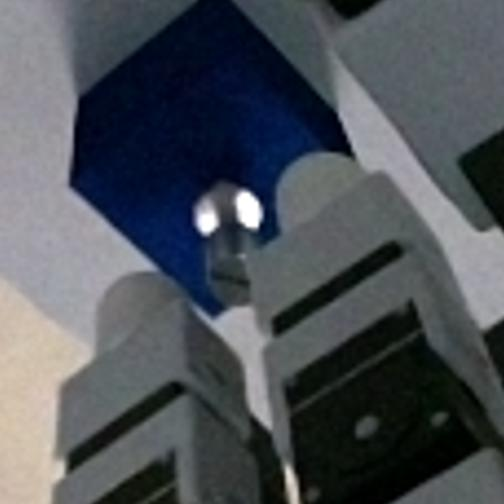

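Emit:
execute_actions(
  actions=[
    [[0,0,0,0,0,0,-0.75,0.23,-0.58,-0.7,0,0,0,0,-0.758,-0.23,-0.58,-0.7,0,0,0,0,0.5,0.5,0,0,0,0,0,0,0,0,0,0,0,0,0,0,0,0,0,0,0,0,0,0,0.5,0.5],[0,0,0,0,0,0,-0.75,0.23,-0.58,-0.7,0,0,0,0,-0.758,-0.23,-0.58,-0.7,0,0,0,0,0.5,0.5,0,0,0,0,0,0,0,0,0,0,0,0,0,0,0,0,0,0,0,0,0,0,0.5,0.5],[0,0,0,0,0,0,-0.67,0.23,-0.58,-0.7,0,0,0,0,-0.838,-0.23,-0.58,-0.7,0,0,0,0,0.5,0.5,0,0,0,0,0,0,0,0,0,0,0,0,0,0,0,0,0,0,0,0,0,0,0.5,0.5]],
    [[0,0,0,0,0,0,-0.67,0,-0.58,-0.7,0,0,0,0,-0.838,0,-0.58,-0.7,0,0,0,0,0.5,0.5,0,0,0,0,0,0,0,0,0,0,0,0,0,0,0,0,0,0,0,0,0,0,0.5,0.5],[0,0,0.0009,0,0,0,-0.75,0,-0.58,-0.7,0,0,0,0,-0.758,0,-0.58,-0.7,0,0,0,0,0.5,0.5,0,0,0,0,0,0,0,0,0,0,0,0,0,0,0,0,0,0,0,0,0,0,0.5,0.5],[0,0,0.0009,0,0,0,-0.75,0,-0.58,-0.7,0,0,0,0,-0.758,0,-0.58,-0.7,0,0,0,0,0.5,0.5,0,0,0,0,0,0,0,0,0,0,0,0,0,0,0,0,0,0,0,0,0,0,0.5,0.5],[0,0,0.0009,0,0,0,-0.75,0.23,-0.58,-0.7,0,0,0,0,-0.758,-0.23,-0.58,-0.7,0,0,0,0,0.5,0.5,0,0,0,0,0,0,0,0,0,0,0,0,0,0,0,0,0,0,0,0,0,0,0.5,0.5],[0,0,0.0009,0,0,0,-0.75,0.23,-0.58,-0.7,0,0,0,0,-0.758,-0.23,-0.58,-0.7,0,0,0,0,0.5,0.5,0,0,0,0,0,0,0,0,0,0,0,0,0,0,0,0,0,0,0,0,0,0,0.5,0.5],[0,0,0.0009,0,0,0,-0.67,0.23,-0.58,-0.7,0,0,0,0,-0.838,-0.23,-0.58,-0.7,0,0,0,0,0.5,0.5,0,0,0,0,0,0,0,0,0,0,0,0,0,0,0,0,0,0,0,0,0,0,0.5,0.5]],
    [[0,0,0,0,0,0,-0.67,0,-0.58,-0.7,0,0,0,0,-0.838,0,-0.58,-0.7,0,0,0,0,0.5,0.5,0,0,0,0,0,0,0,0,0,0,0,0,0,0,0,0,0,0,0,0,0,0,0.5,0.5],[0,0,0.0009,0,0,0,-0.75,0,-0.58,-0.7,0,0,0,0,-0.758,0,-0.58,-0.7,0,0,0,0,0.5,0.5,0,0,0,0,0,0,0,0,0,0,0,0,0,0,0,0,0,0,0,0,0,0,0.5,0.5],[0,0,0.0009,0,0,0,-0.75,0,-0.58,-0.7,0,0,0,0,-0.758,0,-0.58,-0.7,0,0,0,0,0.5,0.5,0,0,0,0,0,0,0,0,0,0,0,0,0,0,0,0,0,0,0,0,0,0,0.5,0.5],[0,0,0.0009,0,0,0,-0.75,0.23,-0.58,-0.7,0,0,0,0,-0.758,-0.23,-0.58,-0.7,0,0,0,0,0.5,0.5,0,0,0,0,0,0,0,0,0,0,0,0,0,0,0,0,0,0,0,0,0,0,0.5,0.5],[0,0,0.0009,0,0,0,-0.75,0.23,-0.58,-0.7,0,0,0,0,-0.758,-0.23,-0.58,-0.7,0,0,0,0,0.5,0.5,0,0,0,0,0,0,0,0,0,0,0,0,0,0,0,0,0,0,0,0,0,0,0.5,0.5],[0,0,0.0009,0,0,0,-0.67,0.23,-0.58,-0.7,0,0,0,0,-0.838,-0.23,-0.58,-0.7,0,0,0,0,0.5,0.5,0,0,0,0,0,0,0,0,0,0,0,0,0,0,0,0,0,0,0,0,0,0,0.5,0.5]],
    [[0,0,0,0,0,0,-0.67,0,-0.58,-0.7,0,0,0,0,-0.838,0,-0.58,-0.7,0,0,0,0,0.5,0.5,0,0,0,0,0,0,0,0,0,0,0,0,0,0,0,0,0,0,0,0,0,0,0.5,0.5],[0,0,0.0009,0,0,0,-0.75,0,-0.58,-0.7,0,0,0,0,-0.758,0,-0.58,-0.7,0,0,0,0,0.5,0.5,0,0,0,0,0,0,0,0,0,0,0,0,0,0,0,0,0,0,0,0,0,0,0.5,0.5],[0,0,0.0009,0,0,0,-0.75,0,-0.58,-0.7,0,0,0,0,-0.758,0,-0.58,-0.7,0,0,0,0,0.5,0.5,0,0,0,0,0,0,0,0,0,0,0,0,0,0,0,0,0,0,0,0,0,0,0.5,0.5],[0,0,0.0009,0,0,0,-0.75,0.23,-0.58,-0.7,0,0,0,0,-0.758,-0.23,-0.58,-0.7,0,0,0,0,0.5,0.5,0,0,0,0,0,0,0,0,0,0,0,0,0,0,0,0,0,0,0,0,0,0,0.5,0.5],[0,0,0.0009,0,0,0,-0.75,0.23,-0.58,-0.7,0,0,0,0,-0.758,-0.23,-0.58,-0.7,0,0,0,0,0.5,0.5,0,0,0,0,0,0,0,0,0,0,0,0,0,0,0,0,0,0,0,0,0,0,0.5,0.5],[0,0,0.0009,0,0,0,-0.67,0.23,-0.58,-0.7,0,0,0,0,-0.838,-0.23,-0.58,-0.7,0,0,0,0,0.5,0.5,0,0,0,0,0,0,0,0,0,0,0,0,0,0,0,0,0,0,0,0,0,0,0.5,0.5]],
  ],
)

Scene clock: 452.50 s.
left_arm: end_effector_position=(+0.5670, +0.2057, +0.4278) hand_goal=(-0.670, +0.230, -0.580, -0.700, +0.000, +0.000, +0.000, +0.000, -0.838, -0.230, -0.580, -0.700, +0.000, +0.000, +0.000, +0.000) hand_measured=(-0.686, +0.110, -0.584, -0.700, +0.002, -0.004, +0.000, -0.002, -0.818, -0.102, -0.578, -0.700, -0.006, +0.000, +0.000, +0.002) hand_current_ma=(-20, -304, -2, +0, +1, -4, +0, -1, +30, +330, +1, +0, -5, +0, +0, +1) hand_state=(goal, blocked, goal, goal, goal, goal, goal, goal, blocked, blocked, goal, goal, goal, goal, goal, goal) hand_current_limit=0.50 hand_speed=0.50 end_effector_quat_wxyz=(+0.000, +1.000, -0.017, +0.000) | right_arm: end_effector_position=(+0.6413, +0.0646, +0.5041) hand_goal=(+0.000, +0.000, +0.000, +0.000, +0.000, +0.000, +0.000, +0.000, +0.000, +0.000, +0.000, +0.000, +0.000, +0.000, +0.000, +0.000) hand_measured=(-0.014, -0.002, -0.006, -0.004, +0.002, -0.004, +0.002, -0.002, -0.014, +0.002, -0.006, -0.004, -0.006, +0.000, +0.000, +0.002) hand_current_ma=(-12, -1, -3, -1, +0, -2, +0, +0, -12, +1, -2, -1, -3, +0, +0, +1) hand_state=(goal, goal, goal, goal, goal, goal, goal, goal, goal, goal, goal, goal, goal, goal, goal, goal) hand_current_limit=0.50 hand_speed=0.50 end_effector_quat_wxyz=(+0.000, +0.439, +0.899, +0.000)
Joint positions: left_arm=[-2.435 -1.866 -1.048 -1.799 1.57 2.311] | right_arm=[-0.186 -1.37 0.966 -1.167 -1.571 -0.849]
Joint torques (N m): left_arm=[4.4 44.23 10 4.46 -1.86 -1.77] | right_arm=[0.32 -28.87 -19 -3.59 -0.85 -2.77]
Wrist force (N): left_arm=[-0.3 -0.5 0.1] | right_arm=[0.2 0.1 -1.0]
Wrist torque (N m): left_arm=[-0.01 0.08 -0.02] | right_arm=[0.30 0.02 0.18]
Wrist force, peak (N): left_arm=[-0.7 -0.9 3.8] | right_arm=[0.6 0.1 -1.1]
Hand target: left_arm +0.5670, +0.2057, +0.4278; +0.000, +1.000, -0.017, +0.000 | right_arm +0.6412, +0.0646, +0.5041; +0.000, +0.439, +0.899, +0.000
Off the commanded pose: left_arm 0.000 m, 0 deg | right_arm 0.000 m, 0 deg.

Emit:
execute_actions(
  actions=[
    [[0,0,0,0,0,0,-0.67,0,-0.58,-0.7,0,0,0,0,-0.838,0,-0.58,-0.7,0,0,0,0,0.5,0.5,0,0,0,0,0,0,0,0,0,0,0,0,0,0,0,0,0,0,0,0,0,0,0.5,0.5],[0,0,0.0009,0,0,0,-0.75,0,-0.58,-0.7,0,0,0,0,-0.758,0,-0.58,-0.7,0,0,0,0,0.5,0.5,0,0,0,0,0,0,0,0,0,0,0,0,0,0,0,0,0,0,0,0,0,0,0.5,0.5],[0,0,0.0009,0,0,0,-0.75,0,-0.58,-0.7,0,0,0,0,-0.758,0,-0.58,-0.7,0,0,0,0,0.5,0.5,0,0,0,0,0,0,0,0,0,0,0,0,0,0,0,0,0,0,0,0,0,0,0.5,0.5],[0,0,0.0009,0,0,0,-0.75,0.23,-0.58,-0.7,0,0,0,0,-0.758,-0.23,-0.58,-0.7,0,0,0,0,0.5,0.5,0,0,0,0,0,0,0,0,0,0,0,0,0,0,0,0,0,0,0,0,0,0,0.5,0.5],[0,0,0.0009,0,0,0,-0.75,0.23,-0.58,-0.7,0,0,0,0,-0.758,-0.23,-0.58,-0.7,0,0,0,0,0.5,0.5,0,0,0,0,0,0,0,0,0,0,0,0,0,0,0,0,0,0,0,0,0,0,0.5,0.5],[0,0,0.0009,0,0,0,-0.67,0.23,-0.58,-0.7,0,0,0,0,-0.838,-0.23,-0.58,-0.7,0,0,0,0,0.5,0.5,0,0,0,0,0,0,0,0,0,0,0,0,0,0,0,0,0,0,0,0,0,0,0.5,0.5]],
    [[0,0,0,0,0,0,-0.67,0,-0.58,-0.7,0,0,0,0,-0.838,0,-0.58,-0.7,0,0,0,0,0.5,0.5,0,0,0,0,0,0,0,0,0,0,0,0,0,0,0,0,0,0,0,0,0,0,0.5,0.5],[0,0,0.0009,0,0,0,-0.75,0,-0.58,-0.7,0,0,0,0,-0.758,0,-0.58,-0.7,0,0,0,0,0.5,0.5,0,0,0,0,0,0,0,0,0,0,0,0,0,0,0,0,0,0,0,0,0,0,0.5,0.5],[0,0,0.0009,0,0,0,-0.75,0,-0.58,-0.7,0,0,0,0,-0.758,0,-0.58,-0.7,0,0,0,0,0.5,0.5,0,0,0,0,0,0,0,0,0,0,0,0,0,0,0,0,0,0,0,0,0,0,0.5,0.5],[0,0,0.0009,0,0,0,-0.75,0.23,-0.58,-0.7,0,0,0,0,-0.758,-0.23,-0.58,-0.7,0,0,0,0,0.5,0.5,0,0,0,0,0,0,0,0,0,0,0,0,0,0,0,0,0,0,0,0,0,0,0.5,0.5],[0,0,0.0009,0,0,0,-0.75,0.23,-0.58,-0.7,0,0,0,0,-0.758,-0.23,-0.58,-0.7,0,0,0,0,0.5,0.5,0,0,0,0,0,0,0,0,0,0,0,0,0,0,0,0,0,0,0,0,0,0,0.5,0.5],[0,0,0.0009,0,0,0,-0.67,0.23,-0.58,-0.7,0,0,0,0,-0.838,-0.23,-0.58,-0.7,0,0,0,0,0.5,0.5,0,0,0,0,0,0,0,0,0,0,0,0,0,0,0,0,0,0,0,0,0,0,0.5,0.5]],
    [[0,0,0,0,0,0,-0.67,0,-0.58,-0.7,0,0,0,0,-0.838,0,-0.58,-0.7,0,0,0,0,0.5,0.5,0,0,0,0,0,0,0,0,0,0,0,0,0,0,0,0,0,0,0,0,0,0,0.5,0.5],[0,0,0.0009,0,0,0,-0.75,0,-0.58,-0.7,0,0,0,0,-0.758,0,-0.58,-0.7,0,0,0,0,0.5,0.5,0,0,0,0,0,0,0,0,0,0,0,0,0,0,0,0,0,0,0,0,0,0,0.5,0.5],[0,0,0.0009,0,0,0,-0.75,0,-0.58,-0.7,0,0,0,0,-0.758,0,-0.58,-0.7,0,0,0,0,0.5,0.5,0,0,0,0,0,0,0,0,0,0,0,0,0,0,0,0,0,0,0,0,0,0,0.5,0.5],[0,0,0.0009,0,0,0,-0.75,0.23,-0.58,-0.7,0,0,0,0,-0.758,-0.23,-0.58,-0.7,0,0,0,0,0.5,0.5,0,0,0,0,0,0,0,0,0,0,0,0,0,0,0,0,0,0,0,0,0,0,0.5,0.5],[0,0,0.0009,0,0,0,-0.75,0.23,-0.58,-0.7,0,0,0,0,-0.758,-0.23,-0.58,-0.7,0,0,0,0,0.5,0.5,0,0,0,0,0,0,0,0,0,0,0,0,0,0,0,0,0,0,0,0,0,0,0.5,0.5],[0,0,0.0009,0,0,0,-0.67,0.23,-0.58,-0.7,0,0,0,0,-0.838,-0.23,-0.58,-0.7,0,0,0,0,0.5,0.5,0,0,0,0,0,0,0,0,0,0,0,0,0,0,0,0,0,0,0,0,0,0,0.5,0.5]],
    [[0,0,0,0,0,0,-0.67,0,-0.58,-0.7,0,0,0,0,-0.838,0,-0.58,-0.7,0,0,0,0,0.5,0.5,0,0,0,0,0,0,0,0,0,0,0,0,0,0,0,0,0,0,0,0,0,0,0.5,0.5],[0,0,0.0009,0,0,0,-0.75,0,-0.58,-0.7,0,0,0,0,-0.758,0,-0.58,-0.7,0,0,0,0,0.5,0.5,0,0,0,0,0,0,0,0,0,0,0,0,0,0,0,0,0,0,0,0,0,0,0.5,0.5],[0,0,0.0009,0,0,0,-0.75,0,-0.58,-0.7,0,0,0,0,-0.758,0,-0.58,-0.7,0,0,0,0,0.5,0.5,0,0,0,0,0,0,0,0,0,0,0,0,0,0,0,0,0,0,0,0,0,0,0.5,0.5],[0,0,0.0009,0,0,0,-0.75,0.23,-0.58,-0.7,0,0,0,0,-0.758,-0.23,-0.58,-0.7,0,0,0,0,0.5,0.5,0,0,0,0,0,0,0,0,0,0,0,0,0,0,0,0,0,0,0,0,0,0,0.5,0.5],[0,0,0.0009,0,0,0,-0.75,0.23,-0.58,-0.7,0,0,0,0,-0.758,-0.23,-0.58,-0.7,0,0,0,0,0.5,0.5,0,0,0,0,0,0,0,0,0,0,0,0,0,0,0,0,0,0,0,0,0,0,0.5,0.5],[0,0,0.0009,0,0,0,-0.67,0.23,-0.58,-0.7,0,0,0,0,-0.838,-0.23,-0.58,-0.7,0,0,0,0,0.5,0.5,0,0,0,0,0,0,0,0,0,0,0,0,0,0,0,0,0,0,0,0,0,0,0.5,0.5]],
    [[0,0,0,0,0,0,-0.67,0,-0.58,-0.7,0,0,0,0,-0.838,0,-0.58,-0.7,0,0,0,0,0.5,0.5,0,0,0,0,0,0,0,0,0,0,0,0,0,0,0,0,0,0,0,0,0,0,0.5,0.5],[0,0,0.0009,0,0,0,-0.75,0,-0.58,-0.7,0,0,0,0,-0.758,0,-0.58,-0.7,0,0,0,0,0.5,0.5,0,0,0,0,0,0,0,0,0,0,0,0,0,0,0,0,0,0,0,0,0,0,0.5,0.5],[0,0,0.0009,0,0,0,-0.75,0,-0.58,-0.7,0,0,0,0,-0.758,0,-0.58,-0.7,0,0,0,0,0.5,0.5,0,0,0,0,0,0,0,0,0,0,0,0,0,0,0,0,0,0,0,0,0,0,0.5,0.5],[0,0,0.0009,0,0,0,-0.75,0.23,-0.58,-0.7,0,0,0,0,-0.758,-0.23,-0.58,-0.7,0,0,0,0,0.5,0.5,0,0,0,0,0,0,0,0,0,0,0,0,0,0,0,0,0,0,0,0,0,0,0.5,0.5],[0,0,0.0009,0,0,0,-0.75,0.23,-0.58,-0.7,0,0,0,0,-0.758,-0.23,-0.58,-0.7,0,0,0,0,0.5,0.5,0,0,0,0,0,0,0,0,0,0,0,0,0,0,0,0,0,0,0,0,0,0,0.5,0.5],[0,0,0.0009,0,0,0,-0.67,0.23,-0.58,-0.7,0,0,0,0,-0.838,-0.23,-0.58,-0.7,0,0,0,0,0.5,0.5,0,0,0,0,0,0,0,0,0,0,0,0,0,0,0,0,0,0,0,0,0,0,0.5,0.5]],
  ],
)

Scene clock: 456.93 s.
left_arm: end_effector_position=(+0.5670, +0.2057, +0.4251) hand_goal=(-0.670, +0.230, -0.580, -0.700, +0.000, +0.000, +0.000, +0.000, -0.838, -0.230, -0.580, -0.700, +0.000, +0.000, +0.000, +0.000) hand_measured=(-0.686, +0.108, -0.584, -0.700, +0.002, -0.004, +0.000, -0.002, -0.818, -0.102, -0.578, -0.700, -0.006, +0.000, +0.000, +0.002) hand_current_ma=(-21, -306, -2, +0, +1, -4, +0, -1, +29, +328, +1, +0, -5, +0, +0, +1) hand_state=(goal, blocked, goal, goal, goal, goal, goal, goal, goal, blocked, goal, goal, goal, goal, goal, goal) hand_current_limit=0.50 hand_speed=0.50 end_effector_quat_wxyz=(+0.000, +1.000, -0.017, +0.000) | right_arm: end_effector_position=(+0.6413, +0.0646, +0.5041) hand_goal=(+0.000, +0.000, +0.000, +0.000, +0.000, +0.000, +0.000, +0.000, +0.000, +0.000, +0.000, +0.000, +0.000, +0.000, +0.000, +0.000) hand_measured=(-0.014, -0.002, -0.006, -0.004, +0.002, -0.004, +0.002, -0.002, -0.014, +0.002, -0.006, -0.004, -0.006, +0.000, +0.000, +0.002) hand_current_ma=(-12, -1, -3, -1, +0, -2, +0, +0, -12, +1, -2, -1, -3, +0, +0, +1) hand_state=(goal, goal, goal, goal, goal, goal, goal, goal, goal, goal, goal, goal, goal, goal, goal, goal) hand_current_limit=0.50 hand_speed=0.50 end_effector_quat_wxyz=(+0.000, +0.439, +0.899, +0.000)
Joint positions: left_arm=[-2.435 -1.865 -1.057 -1.791 1.57 2.311] | right_arm=[-0.186 -1.37 0.966 -1.167 -1.571 -0.849]
Joint torques (N m): left_arm=[-0.58 42.23 9.07 4.28 -0.76 -2.13] | right_arm=[1.7 -32.15 -18.7 -3.62 -0.85 -2.75]
Wrist force (N): left_arm=[-0.7 -0.5 0.2] | right_arm=[0.4 0.0 -0.7]
Wrist torque (N m): left_arm=[0.01 0.12 -0.05] | right_arm=[0.26 -0.01 0.19]
Wrist force, peak (N): left_arm=[-0.6 -0.6 2.7] | right_arm=[0.5 -0.2 -1.3]
Hand target: left_arm +0.5670, +0.2057, +0.4251; +0.000, +1.000, -0.017, +0.000 | right_arm +0.6412, +0.0646, +0.5041; +0.000, +0.439, +0.899, +0.000
Off the commanded pose: left_arm 0.000 m, 0 deg | right_arm 0.000 m, 0 deg.

Emit:
execute_actions(
  actions=[
    [[0,0,0,0,0,0,-0.67,0,-0.58,-0.7,0,0,0,0,-0.838,0,-0.58,-0.7,0,0,0,0,0.5,0.5,0,0,0,0,0,0,0,0,0,0,0,0,0,0,0,0,0,0,0,0,0,0,0.5,0.5],[0,0,0.0009,0,0,0,-0.75,0,-0.58,-0.7,0,0,0,0,-0.758,0,-0.58,-0.7,0,0,0,0,0.5,0.5,0,0,0,0,0,0,0,0,0,0,0,0,0,0,0,0,0,0,0,0,0,0,0.5,0.5],[0,0,0.0009,0,0,0,-0.75,0,-0.58,-0.7,0,0,0,0,-0.758,0,-0.58,-0.7,0,0,0,0,0.5,0.5,0,0,0,0,0,0,0,0,0,0,0,0,0,0,0,0,0,0,0,0,0,0,0.5,0.5],[0,0,0.0009,0,0,0,-0.75,0.23,-0.58,-0.7,0,0,0,0,-0.758,-0.23,-0.58,-0.7,0,0,0,0,0.5,0.5,0,0,0,0,0,0,0,0,0,0,0,0,0,0,0,0,0,0,0,0,0,0,0.5,0.5],[0,0,0.0009,0,0,0,-0.75,0.23,-0.58,-0.7,0,0,0,0,-0.758,-0.23,-0.58,-0.7,0,0,0,0,0.5,0.5,0,0,0,0,0,0,0,0,0,0,0,0,0,0,0,0,0,0,0,0,0,0,0.5,0.5],[0,0,0.0009,0,0,0,-0.67,0.23,-0.58,-0.7,0,0,0,0,-0.838,-0.23,-0.58,-0.7,0,0,0,0,0.5,0.5,0,0,0,0,0,0,0,0,0,0,0,0,0,0,0,0,0,0,0,0,0,0,0.5,0.5]],
    [[0,0,0,0,0,0,-0.67,0,-0.58,-0.7,0,0,0,0,-0.838,0,-0.58,-0.7,0,0,0,0,0.5,0.5,0,0,0,0,0,0,0,0,0,0,0,0,0,0,0,0,0,0,0,0,0,0,0.5,0.5],[0,0,0.0009,0,0,0,-0.75,0,-0.58,-0.7,0,0,0,0,-0.758,0,-0.58,-0.7,0,0,0,0,0.5,0.5,0,0,0,0,0,0,0,0,0,0,0,0,0,0,0,0,0,0,0,0,0,0,0.5,0.5],[0,0,0.0009,0,0,0,-0.75,0,-0.58,-0.7,0,0,0,0,-0.758,0,-0.58,-0.7,0,0,0,0,0.5,0.5,0,0,0,0,0,0,0,0,0,0,0,0,0,0,0,0,0,0,0,0,0,0,0.5,0.5],[0,0,0.0009,0,0,0,-0.75,0.23,-0.58,-0.7,0,0,0,0,-0.758,-0.23,-0.58,-0.7,0,0,0,0,0.5,0.5,0,0,0,0,0,0,0,0,0,0,0,0,0,0,0,0,0,0,0,0,0,0,0.5,0.5],[0,0,0.0009,0,0,0,-0.75,0.23,-0.58,-0.7,0,0,0,0,-0.758,-0.23,-0.58,-0.7,0,0,0,0,0.5,0.5,0,0,0,0,0,0,0,0,0,0,0,0,0,0,0,0,0,0,0,0,0,0,0.5,0.5],[0,0,0.0009,0,0,0,-0.67,0.23,-0.58,-0.7,0,0,0,0,-0.838,-0.23,-0.58,-0.7,0,0,0,0,0.5,0.5,0,0,0,0,0,0,0,0,0,0,0,0,0,0,0,0,0,0,0,0,0,0,0.5,0.5]],
    [[0,0,0,0,0,0,-0.67,0,-0.58,-0.7,0,0,0,0,-0.838,0,-0.58,-0.7,0,0,0,0,0.5,0.5,0,0,0,0,0,0,0,0,0,0,0,0,0,0,0,0,0,0,0,0,0,0,0.5,0.5],[0,0,0.0009,0,0,0,-0.75,0,-0.58,-0.7,0,0,0,0,-0.758,0,-0.58,-0.7,0,0,0,0,0.5,0.5,0,0,0,0,0,0,0,0,0,0,0,0,0,0,0,0,0,0,0,0,0,0,0.5,0.5],[0,0,0.0009,0,0,0,-0.75,0,-0.58,-0.7,0,0,0,0,-0.758,0,-0.58,-0.7,0,0,0,0,0.5,0.5,0,0,0,0,0,0,0,0,0,0,0,0,0,0,0,0,0,0,0,0,0,0,0.5,0.5],[0,0,0.0009,0,0,0,-0.75,0.23,-0.58,-0.7,0,0,0,0,-0.758,-0.23,-0.58,-0.7,0,0,0,0,0.5,0.5,0,0,0,0,0,0,0,0,0,0,0,0,0,0,0,0,0,0,0,0,0,0,0.5,0.5],[0,0,0.0009,0,0,0,-0.75,0.23,-0.58,-0.7,0,0,0,0,-0.758,-0.23,-0.58,-0.7,0,0,0,0,0.5,0.5,0,0,0,0,0,0,0,0,0,0,0,0,0,0,0,0,0,0,0,0,0,0,0.5,0.5],[0,0,0.0009,0,0,0,-0.67,0.23,-0.58,-0.7,0,0,0,0,-0.838,-0.23,-0.58,-0.7,0,0,0,0,0.5,0.5,0,0,0,0,0,0,0,0,0,0,0,0,0,0,0,0,0,0,0,0,0,0,0.5,0.5]],
    [[0,0,0,0,0,0,-0.67,0,-0.58,-0.7,0,0,0,0,-0.838,0,-0.58,-0.7,0,0,0,0,0.5,0.5,0,0,0,0,0,0,0,0,0,0,0,0,0,0,0,0,0,0,0,0,0,0,0.5,0.5],[0,0,0.0009,0,0,0,-0.75,0,-0.58,-0.7,0,0,0,0,-0.758,0,-0.58,-0.7,0,0,0,0,0.5,0.5,0,0,0,0,0,0,0,0,0,0,0,0,0,0,0,0,0,0,0,0,0,0,0.5,0.5],[0,0,0.0009,0,0,0,-0.75,0,-0.58,-0.7,0,0,0,0,-0.758,0,-0.58,-0.7,0,0,0,0,0.5,0.5,0,0,0,0,0,0,0,0,0,0,0,0,0,0,0,0,0,0,0,0,0,0,0.5,0.5],[0,0,0.0009,0,0,0,-0.75,0.23,-0.58,-0.7,0,0,0,0,-0.758,-0.23,-0.58,-0.7,0,0,0,0,0.5,0.5,0,0,0,0,0,0,0,0,0,0,0,0,0,0,0,0,0,0,0,0,0,0,0.5,0.5],[0,0,0.0009,0,0,0,-0.75,0.23,-0.58,-0.7,0,0,0,0,-0.758,-0.23,-0.58,-0.7,0,0,0,0,0.5,0.5,0,0,0,0,0,0,0,0,0,0,0,0,0,0,0,0,0,0,0,0,0,0,0.5,0.5],[0,0,0.0009,0,0,0,-0.67,0.23,-0.58,-0.7,0,0,0,0,-0.838,-0.23,-0.58,-0.7,0,0,0,0,0.5,0.5,0,0,0,0,0,0,0,0,0,0,0,0,0,0,0,0,0,0,0,0,0,0,0.5,0.5]],
    [[0,0,0,0,0,0,-0.67,0,-0.58,-0.7,0,0,0,0,-0.838,0,-0.58,-0.7,0,0,0,0,0.5,0.5,0,0,0,0,0,0,0,0,0,0,0,0,0,0,0,0,0,0,0,0,0,0,0.5,0.5],[0,0,0.0009,0,0,0,-0.75,0,-0.58,-0.7,0,0,0,0,-0.758,0,-0.58,-0.7,0,0,0,0,0.5,0.5,0,0,0,0,0,0,0,0,0,0,0,0,0,0,0,0,0,0,0,0,0,0,0.5,0.5],[0,0,0.0009,0,0,0,-0.75,0,-0.58,-0.7,0,0,0,0,-0.758,0,-0.58,-0.7,0,0,0,0,0.5,0.5,0,0,0,0,0,0,0,0,0,0,0,0,0,0,0,0,0,0,0,0,0,0,0.5,0.5],[0,0,0.0009,0,0,0,-0.75,0.23,-0.58,-0.7,0,0,0,0,-0.758,-0.23,-0.58,-0.7,0,0,0,0,0.5,0.5,0,0,0,0,0,0,0,0,0,0,0,0,0,0,0,0,0,0,0,0,0,0,0.5,0.5],[0,0,0.0009,0,0,0,-0.75,0.23,-0.58,-0.7,0,0,0,0,-0.758,-0.23,-0.58,-0.7,0,0,0,0,0.5,0.5,0,0,0,0,0,0,0,0,0,0,0,0,0,0,0,0,0,0,0,0,0,0,0.5,0.5],[0,0,0.0009,0,0,0,-0.67,0.23,-0.58,-0.7,0,0,0,0,-0.838,-0.23,-0.58,-0.7,0,0,0,0,0.5,0.5,0,0,0,0,0,0,0,0,0,0,0,0,0,0,0,0,0,0,0,0,0,0,0.5,0.5]],
  ],
  cameras=["cam_left_wrist"],
)

Emit:
zoom_image(
  camera="cam_left_wrist",
  region=[300, 200, 360, 260],
)

Scene clock: 462.23 s.
left_arm: end_effector_position=(+0.5670, +0.2057, +0.4224) hand_goal=(-0.670, +0.230, -0.580, -0.700, +0.000, +0.000, +0.000, +0.000, -0.838, -0.230, -0.580, -0.700, +0.000, +0.000, +0.000, +0.000) hand_measured=(-0.686, +0.110, -0.584, -0.700, +0.002, -0.004, +0.000, -0.002, -0.818, -0.102, -0.578, -0.700, -0.006, +0.000, +0.000, +0.002) hand_current_ma=(-20, -305, -2, +0, +1, -4, +0, -1, +29, +329, +1, +0, -5, +0, +0, +1) hand_state=(goal, blocked, goal, goal, goal, goal, goal, goal, blocked, blocked, goal, goal, goal, goal, goal, goal) hand_current_limit=0.50 hand_speed=0.50 end_effector_quat_wxyz=(+0.000, +1.000, -0.017, +0.000) | right_arm: end_effector_position=(+0.6413, +0.0646, +0.5041) hand_goal=(+0.000, +0.000, +0.000, +0.000, +0.000, +0.000, +0.000, +0.000, +0.000, +0.000, +0.000, +0.000, +0.000, +0.000, +0.000, +0.000) hand_measured=(-0.014, -0.002, -0.006, -0.004, +0.002, -0.004, +0.002, -0.002, -0.014, +0.002, -0.006, -0.004, -0.006, +0.000, +0.000, +0.002) hand_current_ma=(-12, -1, -3, -1, +0, -2, +0, +0, -12, +1, -2, -1, -3, +0, +0, +1) hand_state=(goal, goal, goal, goal, goal, goal, goal, goal, goal, goal, goal, goal, goal, goal, goal, goal) hand_current_limit=0.50 hand_speed=0.50 end_effector_quat_wxyz=(+0.000, +0.439, +0.899, +0.000)
Joint positions: left_arm=[-2.435 -1.863 -1.066 -1.784 1.57 2.311] | right_arm=[-0.186 -1.37 0.966 -1.167 -1.571 -0.849]
Joint torques (N m): left_arm=[-9.05 42.33 9.42 4.49 -0.03 -2.1] | right_arm=[1.83 -37.61 -18.89 -3.56 -0.82 -2.66]
Wrist force (N): left_arm=[-0.5 -0.5 0.0] | right_arm=[0.2 0.0 -0.8]
Wrist torque (N m): left_arm=[0.00 0.09 -0.03] | right_arm=[0.26 0.02 0.17]
Wrist force, peak (N): left_arm=[-0.5 -0.7 2.6] | right_arm=[0.4 0.0 -1.2]
Hand target: left_arm +0.5670, +0.2057, +0.4224; +0.000, +1.000, -0.017, +0.000 | right_arm +0.6412, +0.0646, +0.5041; +0.000, +0.439, +0.899, +0.000
Off the commanded pose: left_arm 0.000 m, 0 deg | right_arm 0.000 m, 0 deg.
camera_calibration:
cam_left_wrist: T_world_to_cam=[[-0.732507, 0.680751, -0.00342124, 0.250118], [0.43343, 0.470246, 0.76877, -0.714858], [0.52495, 0.561646, -0.639517, -0.017112], [0, 0, 0, 1]] pos_world=[0.502037, 0.175502, 0.539473]
Images, in order (width x height): cam_left_wrist 616x616.

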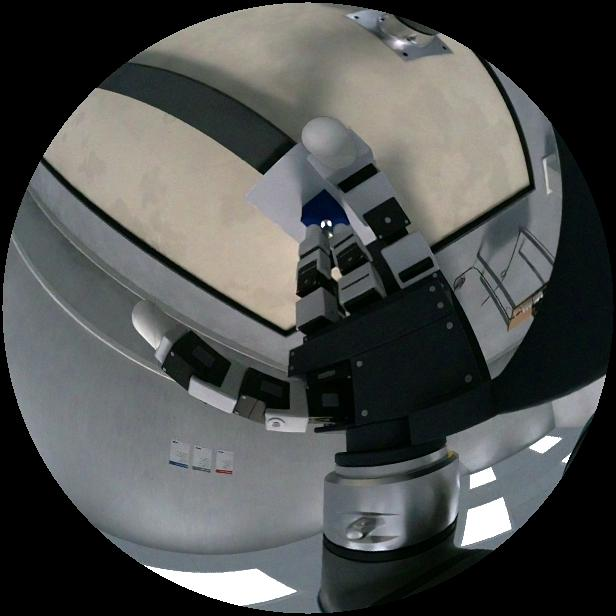

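Scaled by 8.400 from the camera's 616x616 image, which has a finer 880x880 frame.

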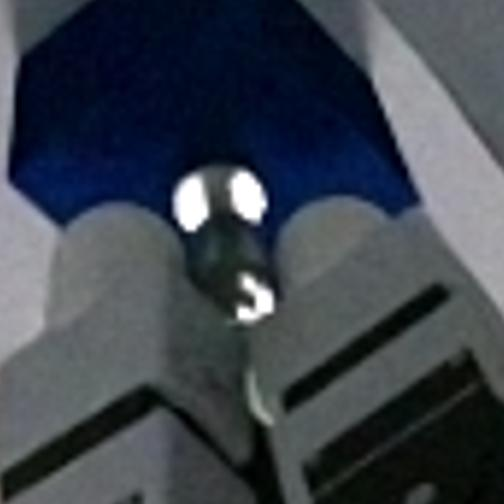

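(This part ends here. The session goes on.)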